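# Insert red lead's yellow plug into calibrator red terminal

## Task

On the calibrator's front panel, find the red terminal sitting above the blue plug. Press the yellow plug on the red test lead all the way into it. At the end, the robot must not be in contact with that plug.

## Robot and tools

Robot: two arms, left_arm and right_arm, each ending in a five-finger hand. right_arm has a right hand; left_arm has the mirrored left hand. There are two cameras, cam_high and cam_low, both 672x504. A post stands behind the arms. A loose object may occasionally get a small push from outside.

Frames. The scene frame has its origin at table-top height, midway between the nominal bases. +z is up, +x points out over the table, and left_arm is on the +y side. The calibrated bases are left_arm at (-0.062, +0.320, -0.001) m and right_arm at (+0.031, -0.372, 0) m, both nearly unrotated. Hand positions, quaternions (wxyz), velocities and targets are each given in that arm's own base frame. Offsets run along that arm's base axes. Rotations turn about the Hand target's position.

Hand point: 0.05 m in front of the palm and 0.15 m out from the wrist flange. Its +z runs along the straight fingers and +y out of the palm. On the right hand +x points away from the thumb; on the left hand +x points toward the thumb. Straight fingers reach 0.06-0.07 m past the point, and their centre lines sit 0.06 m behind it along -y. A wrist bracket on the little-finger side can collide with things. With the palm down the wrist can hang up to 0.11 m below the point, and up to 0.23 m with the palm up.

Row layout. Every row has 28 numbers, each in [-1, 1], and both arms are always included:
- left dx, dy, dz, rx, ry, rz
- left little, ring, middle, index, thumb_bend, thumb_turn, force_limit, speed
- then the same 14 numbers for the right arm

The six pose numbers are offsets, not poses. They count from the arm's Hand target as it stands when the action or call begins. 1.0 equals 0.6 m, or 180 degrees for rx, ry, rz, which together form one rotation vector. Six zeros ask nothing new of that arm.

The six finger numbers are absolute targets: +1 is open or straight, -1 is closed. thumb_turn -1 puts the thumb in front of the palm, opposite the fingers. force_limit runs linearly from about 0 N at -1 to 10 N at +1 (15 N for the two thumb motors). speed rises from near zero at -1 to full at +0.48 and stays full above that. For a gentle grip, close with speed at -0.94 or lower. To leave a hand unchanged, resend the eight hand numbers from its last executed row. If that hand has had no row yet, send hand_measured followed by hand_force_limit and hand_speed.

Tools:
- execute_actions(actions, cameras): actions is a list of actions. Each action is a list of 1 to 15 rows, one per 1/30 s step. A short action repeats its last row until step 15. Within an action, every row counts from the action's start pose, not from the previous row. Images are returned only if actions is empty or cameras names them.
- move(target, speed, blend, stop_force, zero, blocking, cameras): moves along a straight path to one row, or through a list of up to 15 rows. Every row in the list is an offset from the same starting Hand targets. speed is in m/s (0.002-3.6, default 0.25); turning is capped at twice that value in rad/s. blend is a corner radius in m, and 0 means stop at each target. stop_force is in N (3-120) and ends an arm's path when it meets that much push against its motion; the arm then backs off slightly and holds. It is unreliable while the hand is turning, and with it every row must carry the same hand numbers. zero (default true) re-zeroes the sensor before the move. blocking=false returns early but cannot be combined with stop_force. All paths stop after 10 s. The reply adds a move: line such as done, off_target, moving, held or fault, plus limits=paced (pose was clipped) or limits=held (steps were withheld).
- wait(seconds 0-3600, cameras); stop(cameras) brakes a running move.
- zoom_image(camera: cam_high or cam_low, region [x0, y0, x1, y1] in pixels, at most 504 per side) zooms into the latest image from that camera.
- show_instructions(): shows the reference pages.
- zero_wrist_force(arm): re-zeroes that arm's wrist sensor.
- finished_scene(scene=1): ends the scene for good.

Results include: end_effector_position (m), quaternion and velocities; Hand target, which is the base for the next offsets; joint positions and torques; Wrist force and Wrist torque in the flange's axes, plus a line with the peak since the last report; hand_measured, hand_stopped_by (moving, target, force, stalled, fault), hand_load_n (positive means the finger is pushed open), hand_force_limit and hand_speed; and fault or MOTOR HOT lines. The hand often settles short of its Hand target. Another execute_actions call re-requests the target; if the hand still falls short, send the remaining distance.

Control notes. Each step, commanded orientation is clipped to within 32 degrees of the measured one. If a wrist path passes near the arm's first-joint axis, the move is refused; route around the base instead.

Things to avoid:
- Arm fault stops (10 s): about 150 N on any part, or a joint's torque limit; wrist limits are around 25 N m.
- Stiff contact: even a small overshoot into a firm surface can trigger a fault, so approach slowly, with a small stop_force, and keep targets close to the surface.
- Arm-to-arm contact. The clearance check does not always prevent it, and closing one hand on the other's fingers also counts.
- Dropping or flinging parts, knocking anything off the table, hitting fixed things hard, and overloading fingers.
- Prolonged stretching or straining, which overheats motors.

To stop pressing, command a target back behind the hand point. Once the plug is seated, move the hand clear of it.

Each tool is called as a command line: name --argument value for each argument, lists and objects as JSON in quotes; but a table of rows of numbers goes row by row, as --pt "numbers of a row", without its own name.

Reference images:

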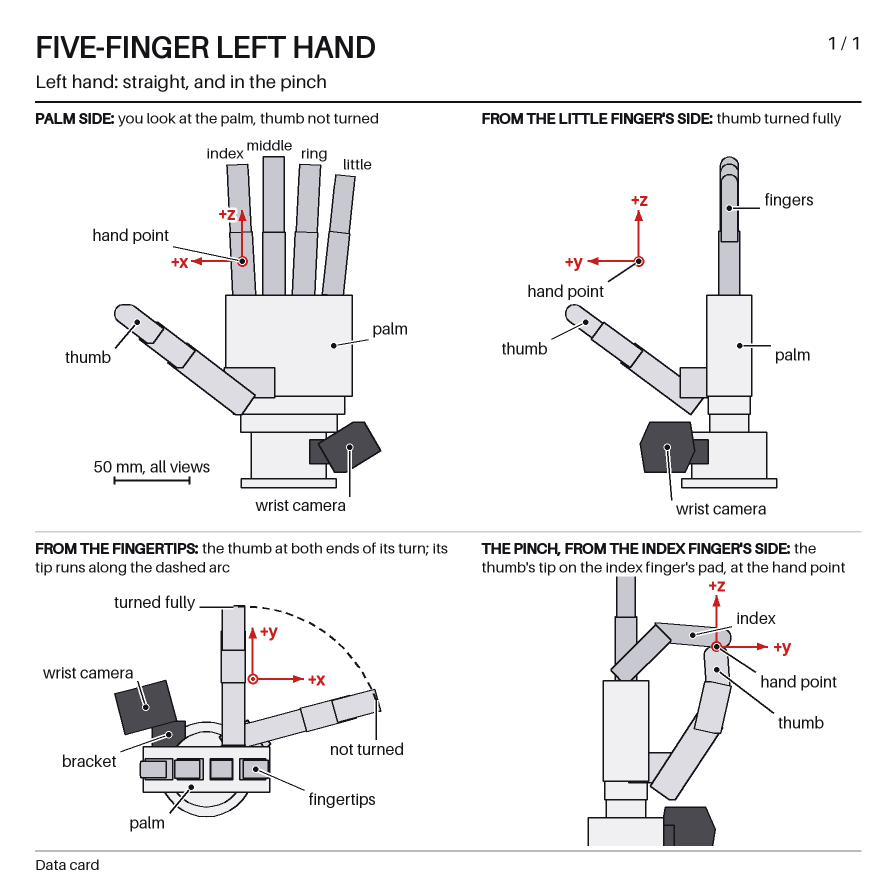

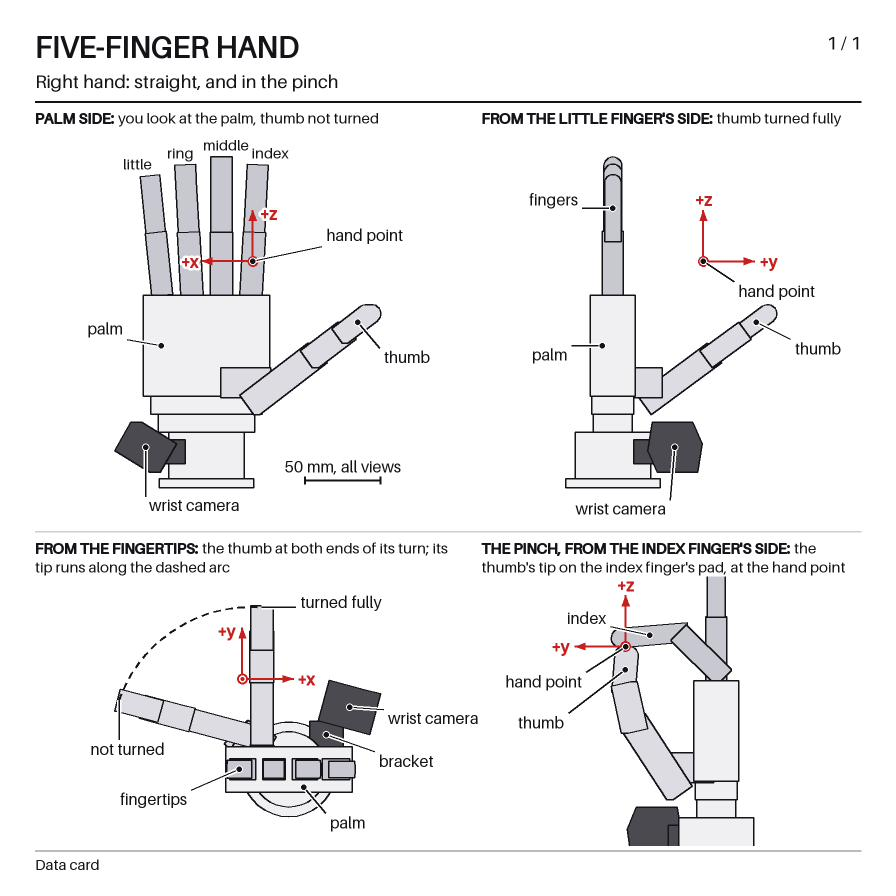

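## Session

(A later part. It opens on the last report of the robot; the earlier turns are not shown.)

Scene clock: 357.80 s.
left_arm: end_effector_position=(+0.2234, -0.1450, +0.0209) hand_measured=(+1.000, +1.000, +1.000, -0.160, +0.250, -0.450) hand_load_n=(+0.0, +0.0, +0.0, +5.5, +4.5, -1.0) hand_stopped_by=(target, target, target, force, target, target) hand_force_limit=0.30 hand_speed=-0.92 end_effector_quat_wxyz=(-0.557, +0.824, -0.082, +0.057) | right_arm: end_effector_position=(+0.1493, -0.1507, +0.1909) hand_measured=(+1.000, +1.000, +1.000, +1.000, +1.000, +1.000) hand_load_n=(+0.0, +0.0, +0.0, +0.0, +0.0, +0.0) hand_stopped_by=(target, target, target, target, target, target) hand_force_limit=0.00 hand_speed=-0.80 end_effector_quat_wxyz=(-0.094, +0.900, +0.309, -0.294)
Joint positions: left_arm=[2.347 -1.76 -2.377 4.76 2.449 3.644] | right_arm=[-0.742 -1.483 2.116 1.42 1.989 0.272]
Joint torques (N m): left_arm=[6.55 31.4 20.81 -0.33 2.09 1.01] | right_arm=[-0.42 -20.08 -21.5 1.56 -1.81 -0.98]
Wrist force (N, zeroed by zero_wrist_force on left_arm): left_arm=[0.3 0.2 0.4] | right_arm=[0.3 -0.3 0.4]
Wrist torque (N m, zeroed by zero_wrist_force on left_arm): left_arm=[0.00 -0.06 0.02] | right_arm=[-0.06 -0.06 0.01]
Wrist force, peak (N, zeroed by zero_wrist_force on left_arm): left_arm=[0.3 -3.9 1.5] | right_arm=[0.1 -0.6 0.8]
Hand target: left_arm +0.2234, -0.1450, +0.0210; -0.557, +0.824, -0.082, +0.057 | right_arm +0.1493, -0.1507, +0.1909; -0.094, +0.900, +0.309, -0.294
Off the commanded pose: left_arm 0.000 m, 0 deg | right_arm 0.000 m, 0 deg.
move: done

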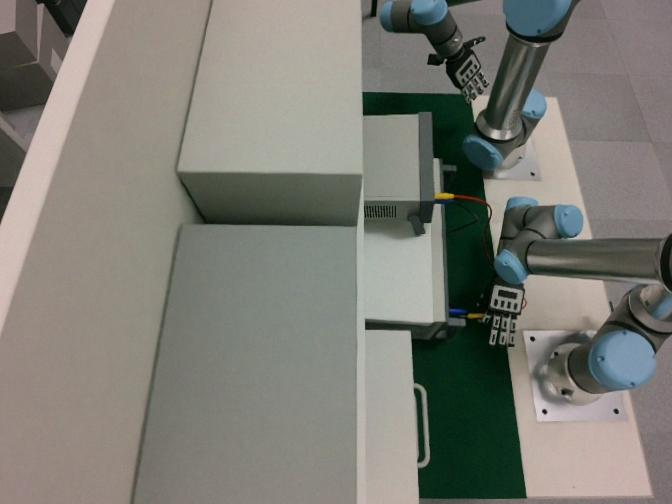

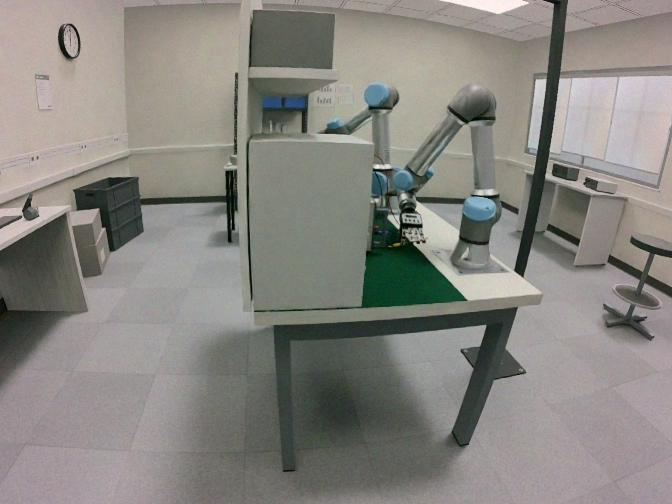

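move --pt "0 0 0.04 0 0 0 1 1 1 -0.6 0.25 -0.45 0.3 -0.92 0 0 0 0 0 0 1 1 1 1 1 1 0 -0.8" --speed 0.03 --cameras '["cam_high","cam_low"]'

zoom_image --camera "cam_high" --region '[456, 298, 496, 328]'

zoom_image --camera "cam_low" --region '[376, 220, 416, 250]'

Scene clock: 359.60 s.
left_arm: end_effector_position=(+0.2234, -0.1450, +0.0449) hand_measured=(+1.000, +1.000, +1.000, -0.160, +0.252, -0.450) hand_load_n=(+0.0, -0.5, +0.0, +4.5, +4.0, -1.0) hand_stopped_by=(target, target, target, force, target, target) hand_force_limit=0.30 hand_speed=-0.92 end_effector_quat_wxyz=(-0.557, +0.824, -0.082, +0.057) | right_arm: end_effector_position=(+0.1493, -0.1507, +0.1909) hand_measured=(+1.000, +1.000, +1.000, +1.000, +1.000, +1.000) hand_load_n=(+0.0, +0.0, +0.0, +0.0, +0.0, +0.0) hand_stopped_by=(target, target, target, target, target, target) hand_force_limit=0.00 hand_speed=-0.80 end_effector_quat_wxyz=(-0.094, +0.900, +0.309, -0.294)
Joint positions: left_arm=[2.347 -1.694 -2.356 4.674 2.449 3.644] | right_arm=[-0.742 -1.483 2.116 1.42 1.989 0.272]
Joint torques (N m): left_arm=[-2.22 29.11 23.26 -0.44 0.5 -2.52] | right_arm=[-0.99 -21.06 -22.33 1.7 -1.67 -0.68]
Wrist force (N, zeroed by zero_wrist_force on left_arm): left_arm=[0.6 0.3 -0.2] | right_arm=[0.0 -0.3 0.6]
Wrist torque (N m, zeroed by zero_wrist_force on left_arm): left_arm=[0.04 -0.12 0.01] | right_arm=[-0.09 -0.02 0.00]
Wrist force, peak (N, zeroed by zero_wrist_force on left_arm): left_arm=[0.8 1.6 2.0] | right_arm=[0.1 -0.3 0.8]
Hand target: left_arm +0.2234, -0.1450, +0.0450; -0.557, +0.824, -0.082, +0.057 | right_arm +0.1493, -0.1507, +0.1909; -0.094, +0.900, +0.309, -0.294
Off the commanded pose: left_arm 0.000 m, 0 deg | right_arm 0.000 m, 0 deg.
move: done

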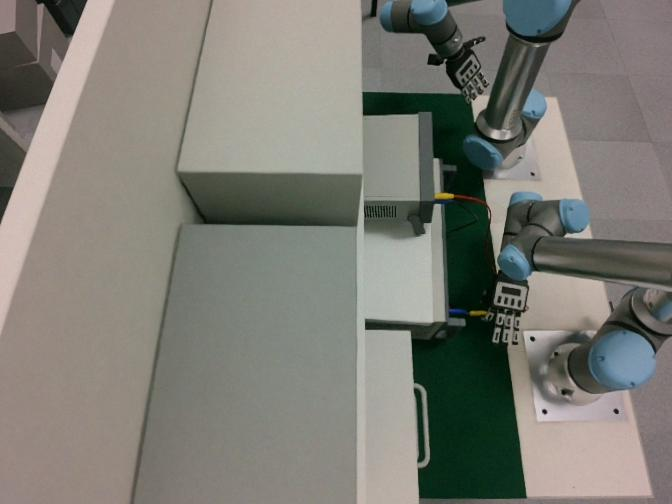

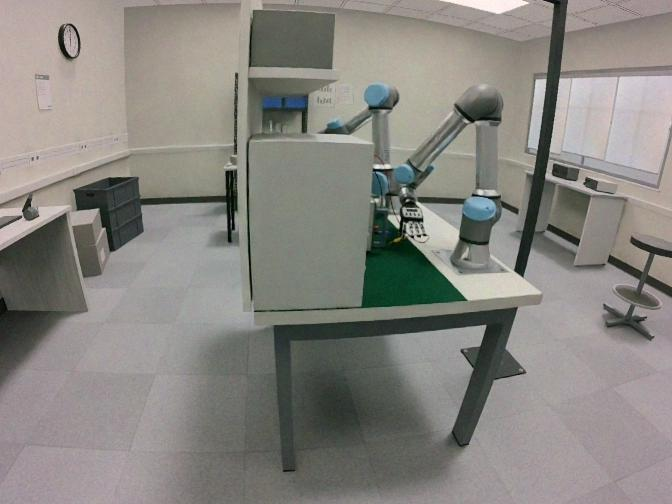

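Scaled by 12.600 from the camera's image (finer frame: 960x720).

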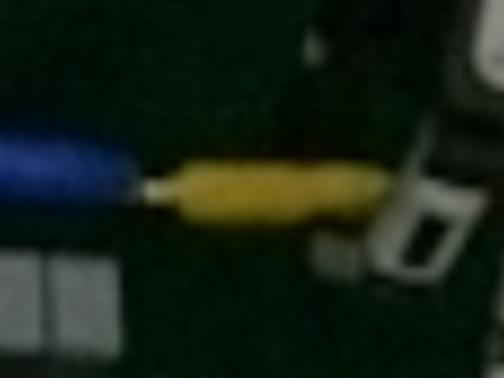

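Scaled by 12.600 from the camera's image (finer frame: 960x720).

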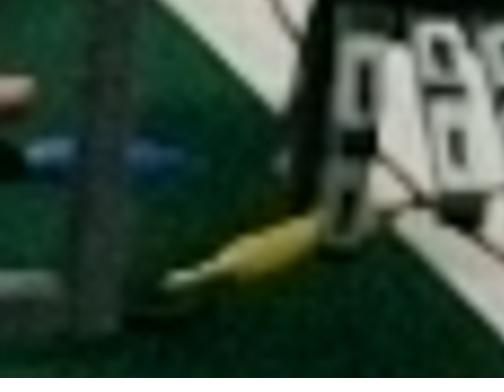

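move --pt "0 0 0 0 0 0 1 1 1 -0.7 0.25 -0.45 0.7 -0.9 0 0 0 0 0 0 1 1 1 1 1 1 0 -0.8" --pt "-0.01 0 0.03 0 -0.1111 0 1 1 1 -0.7 0.25 -0.45 0.7 -0.9 0 0 0 0 0 0 1 1 1 1 1 1 0 -0.8" --speed 0.06 --cameras '["cam_high","cam_low"]'

zoom_image --camera "cam_high" --region '[456, 298, 496, 328]'

zoom_image --camera "cam_low" --region '[376, 220, 416, 250]'

Scene clock: 364.43 s.
left_arm: end_effector_position=(+0.2174, -0.1450, +0.0630) hand_measured=(+1.000, +1.000, +1.000, -0.194, +0.252, -0.450) hand_load_n=(+0.0, +0.0, +0.0, +8.5, +7.0, -2.0) hand_stopped_by=(target, target, target, force, target, target) hand_force_limit=0.70 hand_speed=-0.90 end_effector_quat_wxyz=(-0.563, +0.802, +0.016, +0.200) | right_arm: end_effector_position=(+0.1493, -0.1507, +0.1909) hand_measured=(+1.000, +1.000, +1.000, +1.000, +1.000, +1.000) hand_load_n=(+0.0, +0.0, +0.0, +0.0, +0.0, -0.5) hand_stopped_by=(target, target, target, target, target, target) hand_force_limit=0.00 hand_speed=-0.80 end_effector_quat_wxyz=(-0.094, +0.900, +0.309, -0.294)
Joint positions: left_arm=[2.231 -1.701 -2.385 4.58 2.492 3.186] | right_arm=[-0.742 -1.483 2.116 1.42 1.989 0.272]
Joint torques (N m): left_arm=[-9.55 5.38 18.16 -1.25 2.58 -2.84] | right_arm=[-0.27 -20.72 -22.06 1.48 -1.63 -0.84]
Wrist force (N, zeroed by zero_wrist_force on left_arm): left_arm=[0.5 -0.2 0.0] | right_arm=[0.3 -0.2 0.5]
Wrist torque (N m, zeroed by zero_wrist_force on left_arm): left_arm=[-0.05 -0.05 0.23] | right_arm=[-0.06 -0.06 0.01]
Wrist force, peak (N, zeroed by zero_wrist_force on left_arm): left_arm=[0.9 0.3 -0.2] | right_arm=[0.3 -0.4 1.0]
Hand target: left_arm +0.2174, -0.1450, +0.0630; -0.563, +0.802, +0.016, +0.200 | right_arm +0.1493, -0.1507, +0.1909; -0.094, +0.900, +0.309, -0.294
Off the commanded pose: left_arm 0.000 m, 0 deg | right_arm 0.000 m, 0 deg.
move: done

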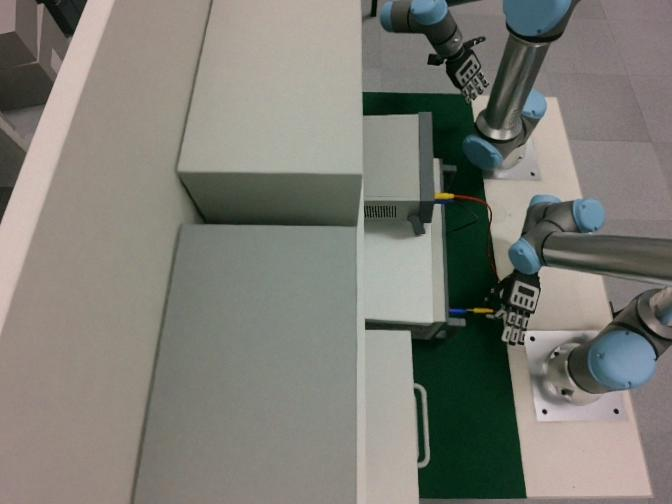

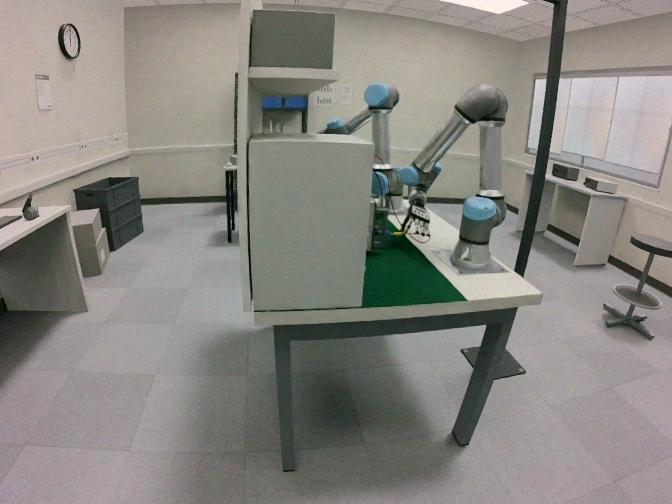

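Scaled by 12.600 from the camera's image (finer frame: 960x720).

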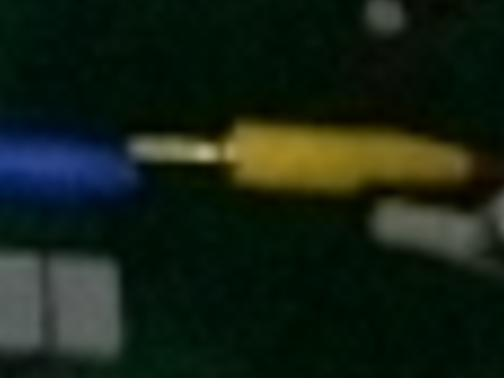

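Scaled by 12.600 from the camera's image (finer frame: 960x720).

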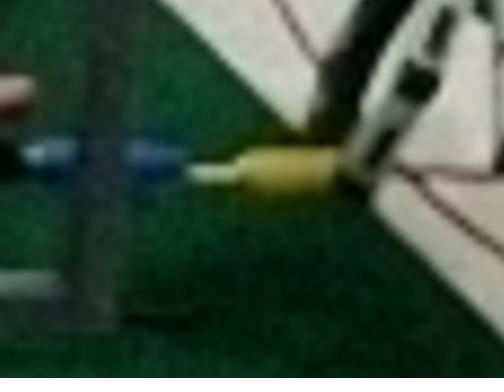

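zoom_image --camera "cam_low" --region '[374, 222, 406, 246]'

zoom_image --camera "cam_low" --region '[360, 210, 440, 270]'

Scaled by 15.750 from the camera's image (finer frame: 960x720).

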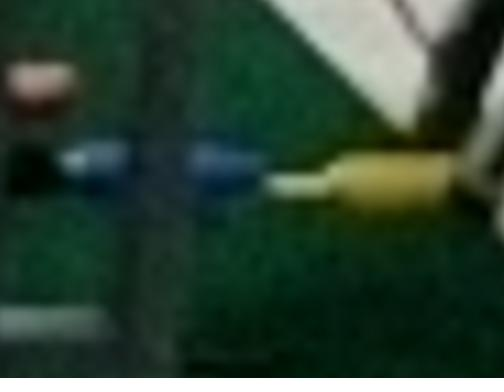

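Scaled by 6.300 from the camera's image (finer frame: 960x720).

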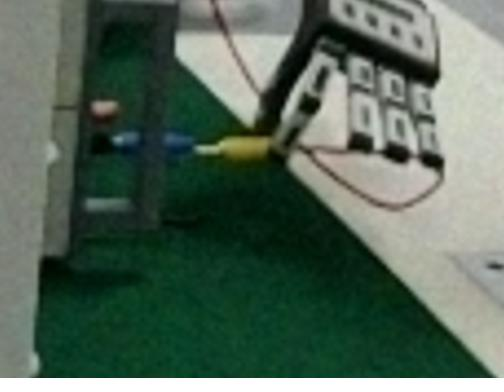

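zoom_image --camera "cam_high" --region '[446, 300, 470, 318]'

zoom_image --camera "cam_high" --region '[460, 300, 500, 330]'

Scaled by 21.000 from the camera's image (finer frame: 960x720).

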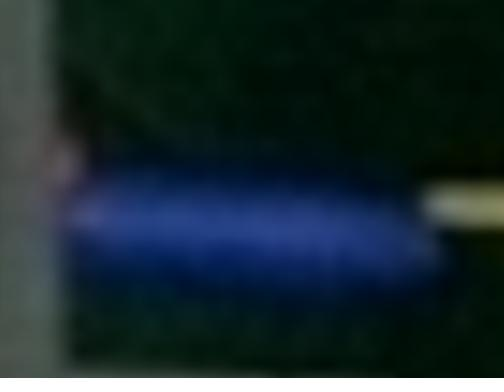

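Scaled by 12.600 from the camera's image (finer frame: 960x720).

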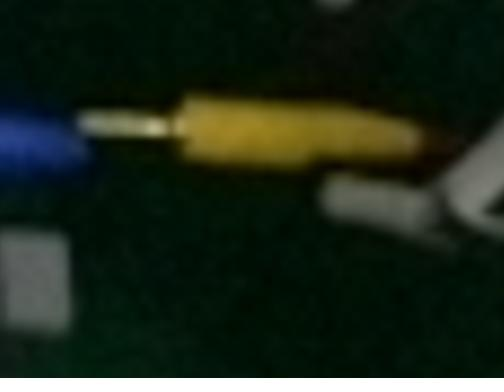

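move --pt "0 0 0.0333 0 -0.0306 -0.0083 1 1 1 -0.7 0.25 -0.45 0.7 -0.9 0 0 0 0 0 0 1 1 1 1 1 1 0 -0.8" --speed 0.06 --cameras '["cam_high","cam_low"]'

zoom_image --camera "cam_high" --region '[456, 294, 496, 324]'

zoom_image --camera "cam_low" --region '[374, 216, 406, 240]'

Scene clock: 367.70 s.
left_arm: end_effector_position=(+0.2174, -0.1450, +0.0829) hand_measured=(+1.000, +1.000, +1.000, -0.194, +0.252, -0.450) hand_load_n=(+0.0, +0.0, +0.0, +8.5, +7.0, -2.0) hand_stopped_by=(target, target, target, force, target, target) hand_force_limit=0.70 hand_speed=-0.90 end_effector_quat_wxyz=(-0.559, +0.792, +0.032, +0.245) | right_arm: end_effector_position=(+0.1493, -0.1507, +0.1909) hand_measured=(+1.000, +1.000, +1.000, +1.000, +1.000, +1.000) hand_load_n=(-0.5, +0.0, +0.0, +0.0, -0.5, +0.0) hand_stopped_by=(target, target, target, target, target, target) hand_force_limit=0.00 hand_speed=-0.80 end_effector_quat_wxyz=(-0.094, +0.900, +0.309, -0.294)
Joint positions: left_arm=[2.199 -1.666 -2.387 4.508 2.521 3.066] | right_arm=[-0.742 -1.483 2.116 1.42 1.989 0.272]
Joint torques (N m): left_arm=[-9.34 27.83 21.88 -1.04 2.56 -3.3] | right_arm=[-0.75 -21.88 -22.38 1.68 -1.74 -0.85]
Wrist force (N, zeroed by zero_wrist_force on left_arm): left_arm=[0.1 -0.4 -0.2] | right_arm=[0.2 -0.2 0.6]
Wrist torque (N m, zeroed by zero_wrist_force on left_arm): left_arm=[-0.08 -0.01 0.18] | right_arm=[-0.07 -0.05 0.01]
Wrist force, peak (N, zeroed by zero_wrist_force on left_arm): left_arm=[0.5 -0.5 -0.3] | right_arm=[0.4 -0.4 0.7]
Hand target: left_arm +0.2174, -0.1450, +0.0830; -0.559, +0.792, +0.032, +0.245 | right_arm +0.1493, -0.1507, +0.1909; -0.094, +0.900, +0.309, -0.294
Off the commanded pose: left_arm 0.000 m, 0 deg | right_arm 0.000 m, 0 deg.
move: done

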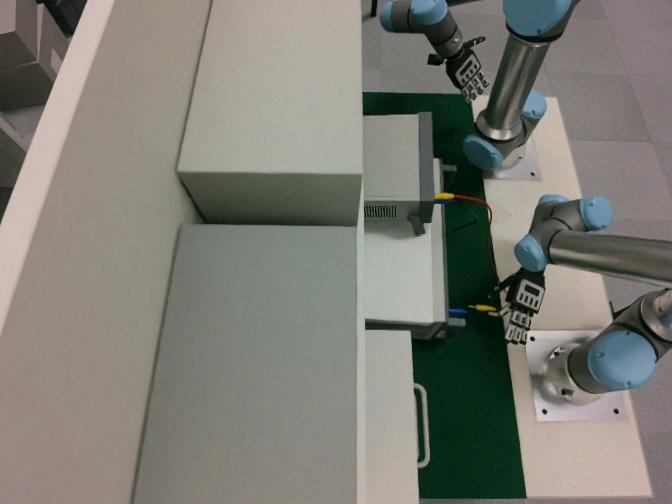

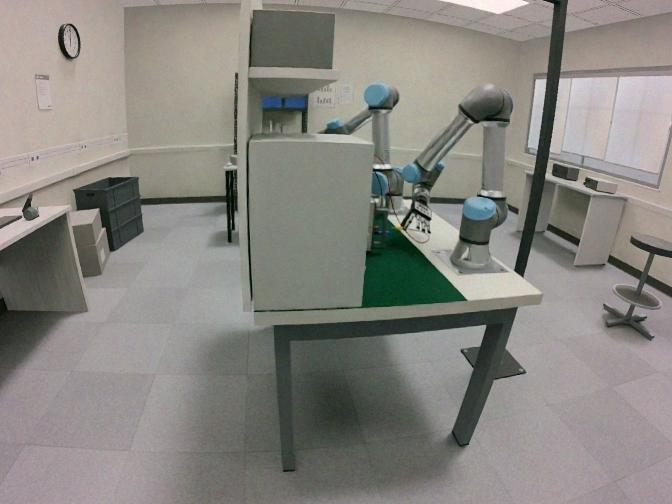

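Scaled by 12.600 from the camera's image (finer frame: 960x720).

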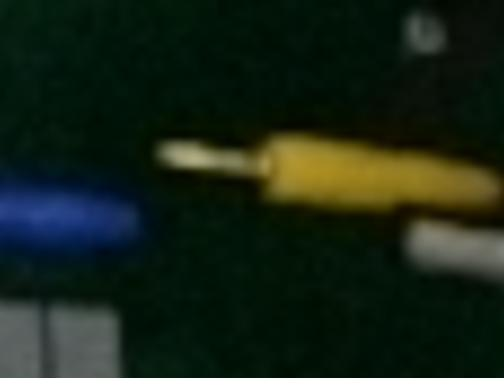

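Scaled by 15.750 from the camera's image (finer frame: 960x720).

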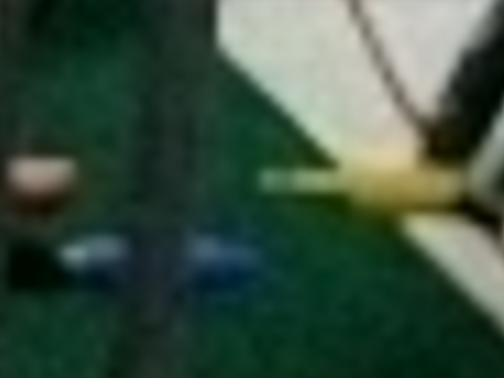

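move --pt "0.0333 0.0133 0 0 0 0 1 1 1 -0.7 0.25 -0.45 0.7 -0.9 0 0 0 0 0 0 1 1 1 1 1 1 0 -0.8" --speed 0.05 --cameras '["cam_high","cam_low"]'

zoom_image --camera "cam_high" --region '[446, 294, 486, 324]'

zoom_image --camera "cam_low" --region '[374, 216, 406, 240]'

Scene clock: 369.83 s.
left_arm: end_effector_position=(+0.2373, -0.1371, +0.0830) hand_measured=(+1.000, +1.000, +1.000, -0.194, +0.252, -0.450) hand_load_n=(+0.0, +0.0, +0.0, +8.5, +7.0, -2.0) hand_stopped_by=(target, target, target, force, target, target) hand_force_limit=0.70 hand_speed=-0.90 end_effector_quat_wxyz=(-0.559, +0.792, +0.032, +0.245) | right_arm: end_effector_position=(+0.1493, -0.1507, +0.1909) hand_measured=(+1.000, +1.000, +1.000, +1.000, +1.000, +1.000) hand_load_n=(+0.0, +0.0, +0.0, +0.0, +0.0, +0.0) hand_stopped_by=(target, target, target, target, target, target) hand_force_limit=0.00 hand_speed=-0.80 end_effector_quat_wxyz=(-0.094, +0.900, +0.309, -0.294)
Joint positions: left_arm=[2.262 -1.658 -2.405 4.561 2.578 3.118] | right_arm=[-0.742 -1.483 2.116 1.42 1.989 0.272]
Joint torques (N m): left_arm=[7.42 27.49 9.17 2.47 2.75 2.46] | right_arm=[-1.31 -20.57 -21.57 1.66 -1.78 -0.71]
Wrist force (N, zeroed by zero_wrist_force on left_arm): left_arm=[0.3 -0.4 -0.2] | right_arm=[0.1 0.0 0.5]
Wrist torque (N m, zeroed by zero_wrist_force on left_arm): left_arm=[-0.06 -0.03 0.04] | right_arm=[-0.04 -0.03 0.01]
Wrist force, peak (N, zeroed by zero_wrist_force on left_arm): left_arm=[0.2 -0.7 -0.1] | right_arm=[0.5 -0.4 0.8]
Hand target: left_arm +0.2374, -0.1370, +0.0830; -0.559, +0.792, +0.032, +0.245 | right_arm +0.1493, -0.1507, +0.1909; -0.094, +0.900, +0.309, -0.294
Off the commanded pose: left_arm 0.000 m, 0 deg | right_arm 0.000 m, 0 deg.
move: done

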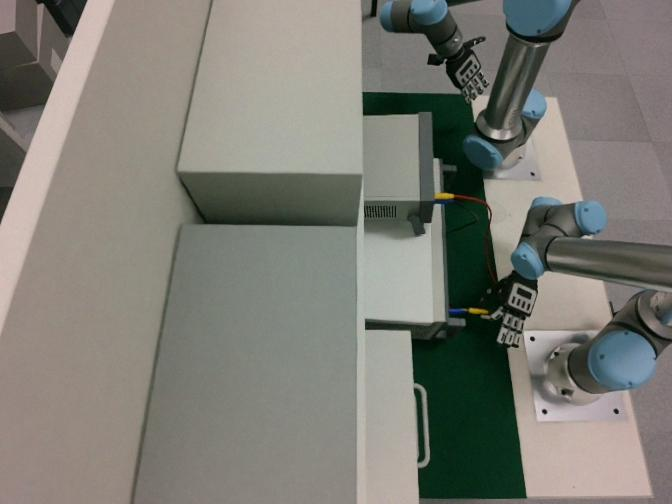

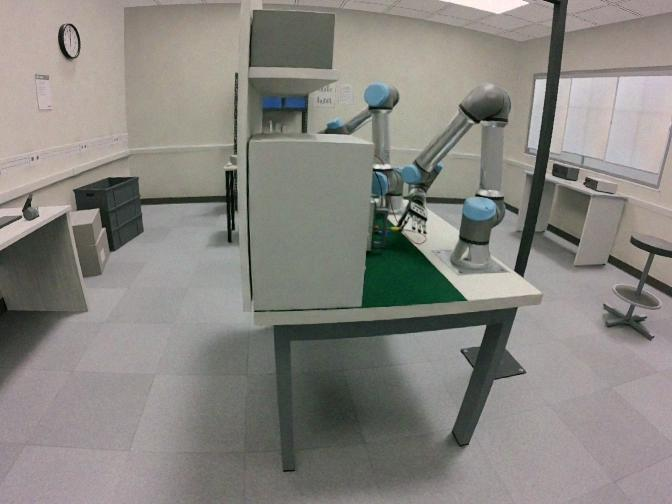

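Scaled by 12.600 from the camera's image (finer frame: 960x720).

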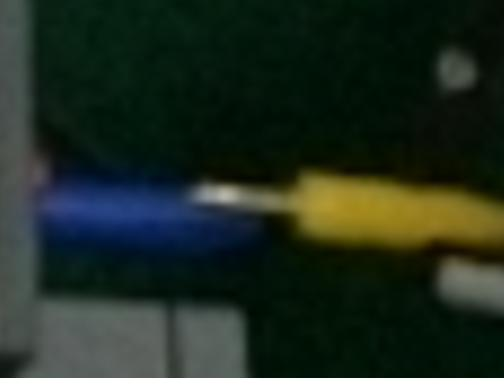

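Scaled by 15.750 from the camera's image (finer frame: 960x720).

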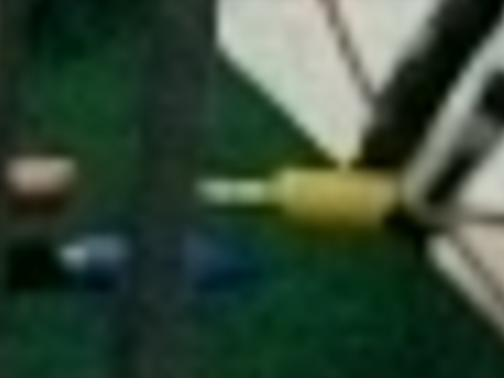

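zoom_image --camera "cam_high" --region '[446, 300, 466, 315]'

zoom_image --camera "cam_high" --region '[460, 300, 480, 315]'

zoom_image --camera "cam_high" --region '[470, 304, 494, 322]'

Scaled by 25.200 from the camera's image (finer frame: 960x720).

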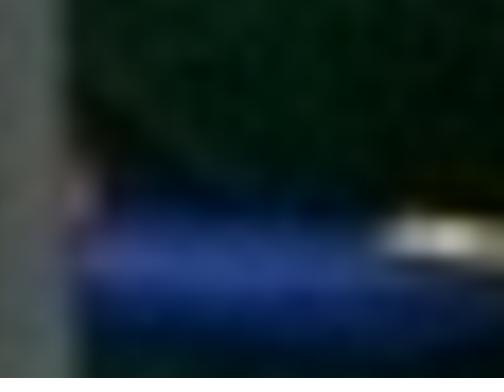

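Scaled by 25.200 from the camera's image (finer frame: 960x720).

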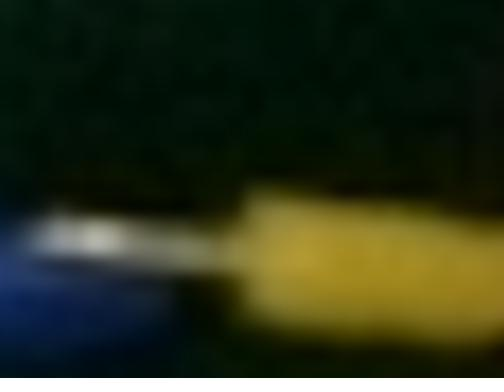

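Scaled by 21.000 from the camera's image (finer frame: 960x720).

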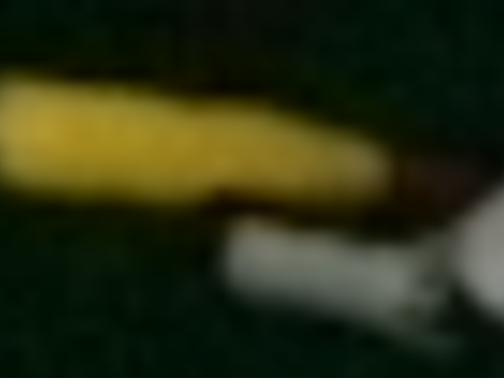

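zoom_image --camera "cam_low" --region '[372, 222, 388, 234]'

zoom_image --camera "cam_low" --region '[380, 222, 400, 237]'

Scaled by 31.500 from the camera's image (finer frame: 960x720).

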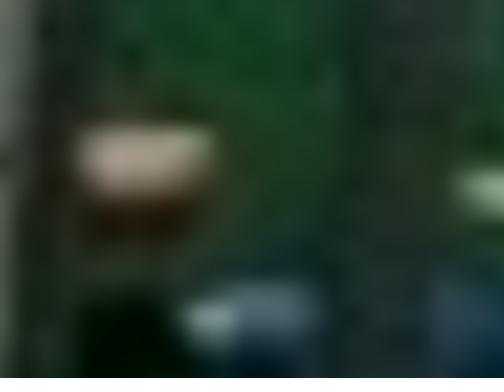

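Scaled by 25.200 from the camera's image (finer frame: 960x720).

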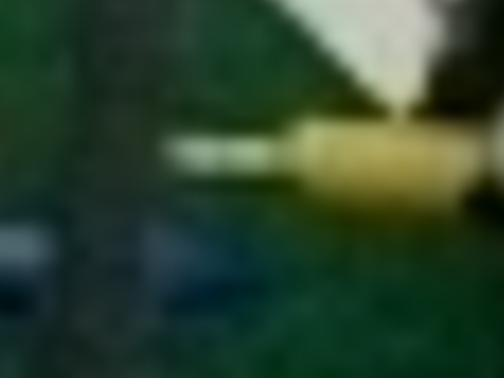

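move --pt "0.04 -0.002 0 0 0 0 1 1 1 -0.7 0.25 -0.45 0.7 -0.9 0 0 0 0 0 0 1 1 1 1 1 1 0 -0.8" --speed 0.04 --stop_force 5 --cameras '["cam_high","cam_low"]'

zoom_image --camera "cam_high" --region '[446, 300, 466, 315]'

zoom_image --camera "cam_low" --region '[374, 222, 394, 237]'

zoom_image --camera "cam_high" --region '[446, 294, 486, 324]'

Scene clock: 373.43 s.
left_arm: end_effector_position=(+0.2614, -0.1382, +0.0830) hand_measured=(+1.000, +1.000, +1.000, -0.194, +0.252, -0.450) hand_load_n=(+0.0, +0.0, +0.0, +8.5, +7.0, -2.0) hand_stopped_by=(target, target, target, force, target, target) hand_force_limit=0.70 hand_speed=-0.90 end_effector_quat_wxyz=(-0.559, +0.792, +0.032, +0.245) | right_arm: end_effector_position=(+0.1493, -0.1507, +0.1909) hand_measured=(+1.000, +1.000, +1.000, +1.000, +1.000, +1.000) hand_load_n=(+0.0, +0.0, +0.0, +0.0, +0.0, +0.0) hand_stopped_by=(target, target, target, target, target, target) hand_force_limit=0.00 hand_speed=-0.80 end_effector_quat_wxyz=(-0.094, +0.900, +0.309, -0.294)
Joint positions: left_arm=[2.315 -1.676 -2.392 4.611 2.624 3.17] | right_arm=[-0.742 -1.483 2.116 1.42 1.989 0.272]
Joint torques (N m): left_arm=[8.57 4.69 22.18 2.6 2.72 2.48] | right_arm=[0.04 -20.63 -21.27 1.57 -1.82 -0.85]
Wrist force (N, zeroed by zero_wrist_force on left_arm): left_arm=[0.2 -0.3 -0.2] | right_arm=[0.2 0.1 0.5]
Wrist torque (N m, zeroed by zero_wrist_force on left_arm): left_arm=[-0.05 -0.03 0.06] | right_arm=[-0.01 -0.05 0.02]
Wrist force, peak (N, zeroed by zero_wrist_force on left_arm): left_arm=[0.4 -0.5 -0.4] | right_arm=[0.2 -0.3 1.0]
Hand target: left_arm +0.2614, -0.1382, +0.0830; -0.559, +0.792, +0.032, +0.245 | right_arm +0.1493, -0.1507, +0.1909; -0.094, +0.900, +0.309, -0.294
Off the commanded pose: left_arm 0.000 m, 0 deg | right_arm 0.000 m, 0 deg.
move: done

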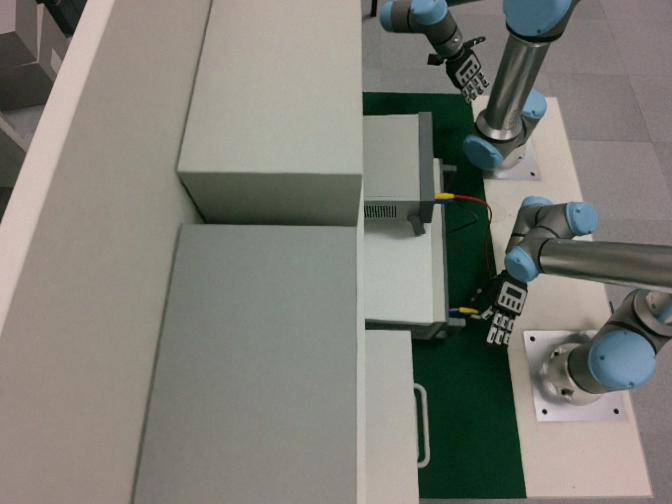

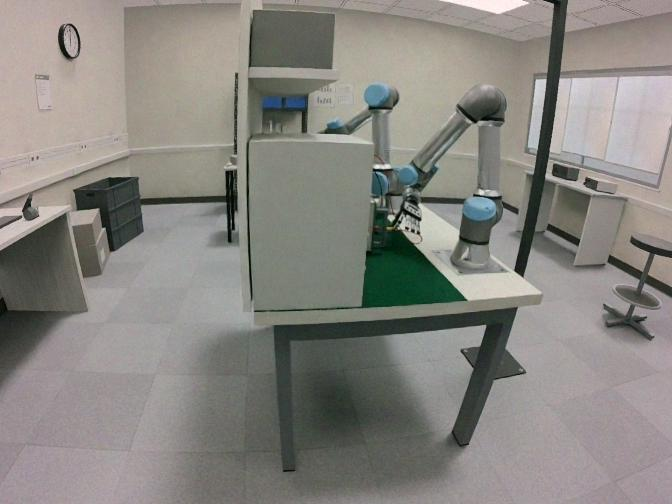

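Scaled by 25.200 from the camera's image (finer frame: 960x720).

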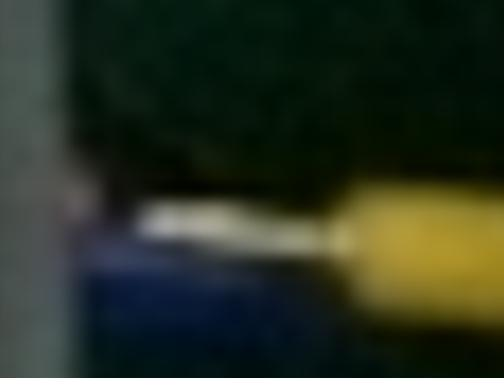

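Scaled by 25.200 from the camera's image (finer frame: 960x720).

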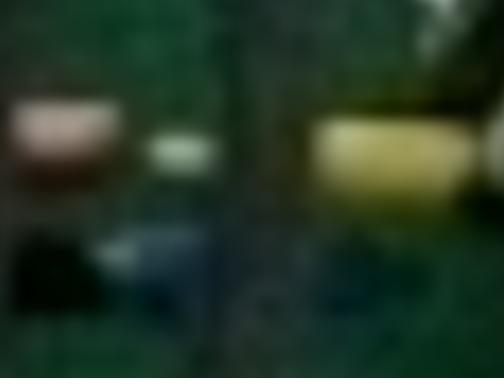

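Scaled by 12.600 from the camera's image (finer frame: 960x720).

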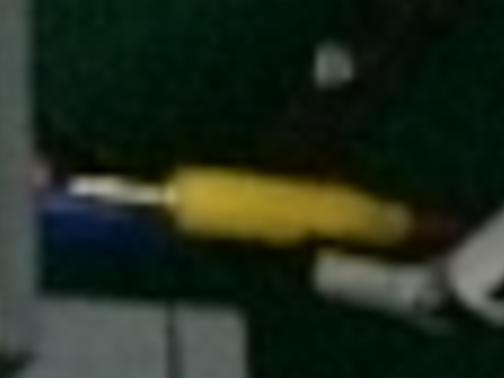

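move --pt "0.0 -0.0005 0.0015 0 0 0 1 1 1 -0.7 0.25 -0.45 0.7 -0.9 0 0 0 0 0 0 1 1 1 1 1 1 0 -0.8" --pt "0.0117 -0.0012 0.0015 0 0 0 1 1 1 -0.7 0.25 -0.45 0.7 -0.9 0 0 0 0 0 0 1 1 1 1 1 1 0 -0.8" --speed 0.015 --stop_force 3 --cameras '["cam_high","cam_low"]'

zoom_image --camera "cam_high" --region '[446, 300, 466, 315]'

zoom_image --camera "cam_low" --region '[374, 222, 394, 237]'

Scene clock: 376.53 s.
left_arm: end_effector_position=(+0.2684, -0.1389, +0.0839) hand_measured=(+1.000, +1.000, +1.000, -0.194, +0.252, -0.450) hand_load_n=(+0.0, +0.0, +0.0, +8.5, +7.0, -2.0) hand_stopped_by=(target, target, target, force, target, target) hand_force_limit=0.70 hand_speed=-0.90 end_effector_quat_wxyz=(-0.559, +0.792, +0.032, +0.245) | right_arm: end_effector_position=(+0.1493, -0.1507, +0.1909) hand_measured=(+1.000, +1.000, +1.000, +1.000, +1.000, +1.000) hand_load_n=(+0.0, +0.0, +0.0, +0.0, +0.0, +0.0) hand_stopped_by=(target, target, target, target, target, target) hand_force_limit=0.00 hand_speed=-0.80 end_effector_quat_wxyz=(-0.094, +0.900, +0.309, -0.294)
Joint positions: left_arm=[2.329 -1.68 -2.386 4.622 2.636 3.185] | right_arm=[-0.742 -1.483 2.116 1.42 1.989 0.272]
Joint torques (N m): left_arm=[8.22 4.37 22.32 2.64 2.63 2.4] | right_arm=[-2.08 -19.9 -21.79 1.72 -1.79 -0.84]
Wrist force (N, zeroed by zero_wrist_force on left_arm): left_arm=[0.2 -0.2 -0.3] | right_arm=[0.3 -0.3 0.4]
Wrist torque (N m, zeroed by zero_wrist_force on left_arm): left_arm=[-0.03 -0.03 0.07] | right_arm=[-0.06 -0.06 0.02]
Wrist force, peak (N, zeroed by zero_wrist_force on left_arm): left_arm=[0.9 -0.3 -0.3] | right_arm=[0.3 -0.2 0.8]
Hand target: left_arm +0.2684, -0.1389, +0.0839; -0.559, +0.792, +0.032, +0.245 | right_arm +0.1493, -0.1507, +0.1909; -0.094, +0.900, +0.309, -0.294
Off the commanded pose: left_arm 0.000 m, 0 deg | right_arm 0.000 m, 0 deg.
move: done

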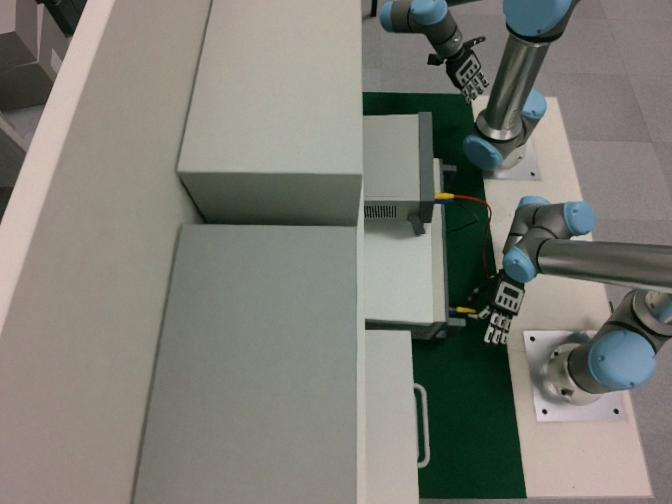

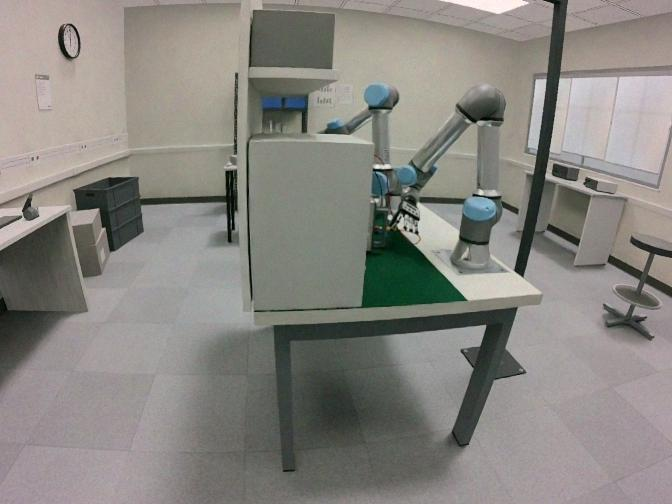

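Scaled by 25.200 from the camera's image (finer frame: 960x720).

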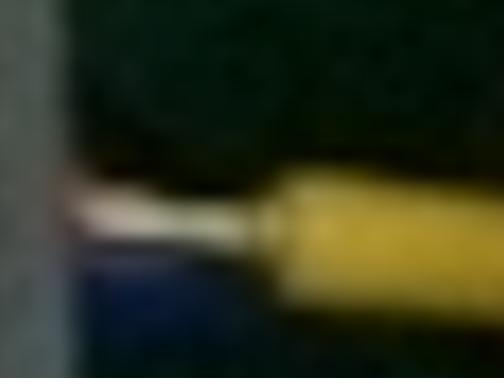

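Scaled by 25.200 from the camera's image (finer frame: 960x720).

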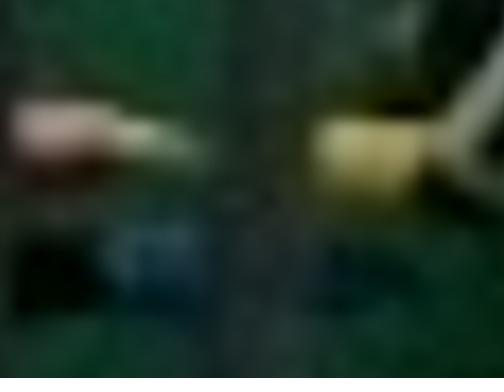

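move --pt "0.0083 -0.0004 0 0 0 0 1 1 1 -0.7 0.25 -0.45 0.7 -0.9 0 0 0 0 0 0 1 1 1 1 1 1 0 -0.8" --speed 0.01 --stop_force 3 --zero false --cameras '["cam_high","cam_low"]'

zoom_image --camera "cam_high" --region '[446, 300, 466, 315]'

zoom_image --camera "cam_low" --region '[374, 222, 394, 237]'

Scene clock: 382.73 s.
left_arm: end_effector_position=(+0.2734, -0.1392, +0.0839) hand_measured=(+1.000, +1.000, +1.000, -0.194, +0.252, -0.450) hand_load_n=(+0.0, +0.0, +0.0, +8.5, +7.0, -2.5) hand_stopped_by=(target, target, target, force, target, target) hand_force_limit=0.70 hand_speed=-0.90 end_effector_quat_wxyz=(-0.559, +0.792, +0.032, +0.245) | right_arm: end_effector_position=(+0.1493, -0.1507, +0.1909) hand_measured=(+1.000, +1.000, +1.000, +1.000, +1.000, +1.000) hand_load_n=(+0.0, +0.0, +0.0, +0.0, +0.0, +0.0) hand_stopped_by=(target, target, target, target, target, target) hand_force_limit=0.00 hand_speed=-0.80 end_effector_quat_wxyz=(-0.094, +0.900, +0.309, -0.294)
Joint positions: left_arm=[2.339 -1.685 -2.383 4.633 2.645 3.196] | right_arm=[-0.742 -1.483 2.116 1.42 1.989 0.272]
Joint torques (N m): left_arm=[8.59 4.8 21.89 2.63 2.65 2.51] | right_arm=[-0.88 -21.44 -22.02 1.41 -1.76 -0.97]
Wrist force (N, zeroed by zero_wrist_force on left_arm): left_arm=[0.2 0.0 0.1] | right_arm=[0.3 -0.6 0.3]
Wrist torque (N m, zeroed by zero_wrist_force on left_arm): left_arm=[-0.05 -0.01 0.06] | right_arm=[-0.11 -0.06 0.00]
Wrist force, peak (N, zeroed by zero_wrist_force on left_arm): left_arm=[0.6 -0.1 -0.6] | right_arm=[0.2 -0.3 0.9]
Hand target: left_arm +0.2734, -0.1392, +0.0839; -0.559, +0.792, +0.032, +0.245 | right_arm +0.1493, -0.1507, +0.1909; -0.094, +0.900, +0.309, -0.294
Off the commanded pose: left_arm 0.000 m, 0 deg | right_arm 0.000 m, 0 deg.
move: done

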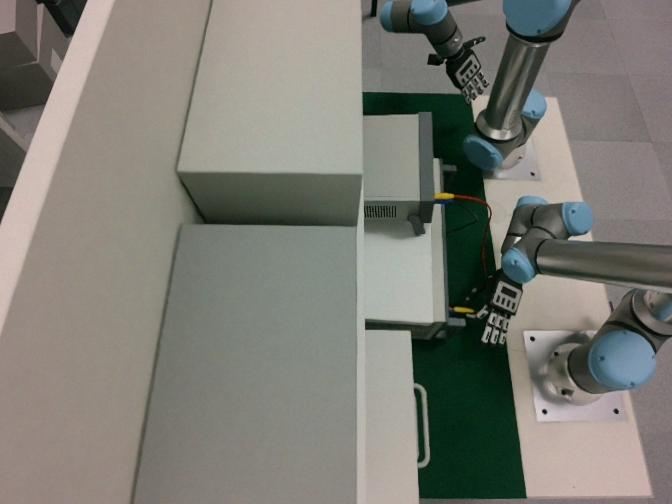

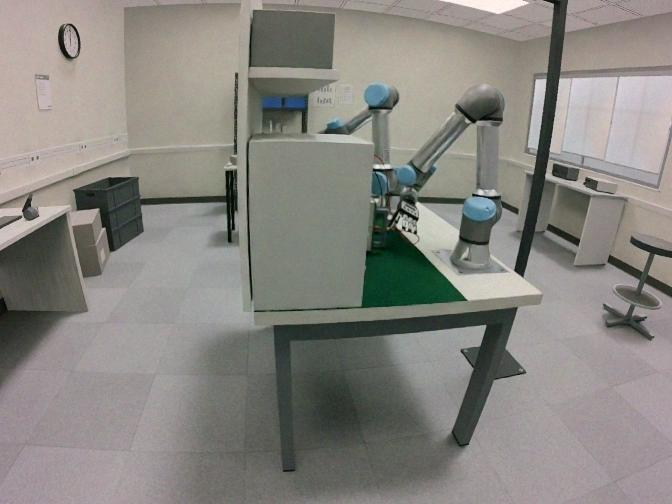

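Scaled by 25.200 from the camera's image (finer frame: 960x720).

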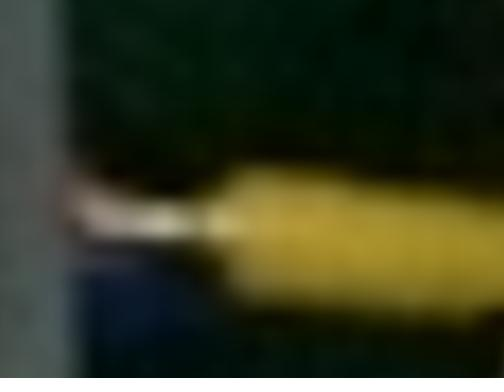

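Scaled by 25.200 from the camera's image (finer frame: 960x720).

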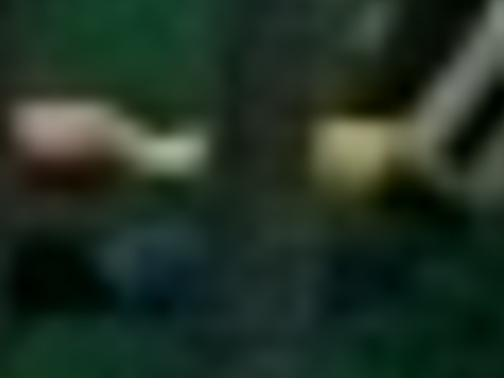

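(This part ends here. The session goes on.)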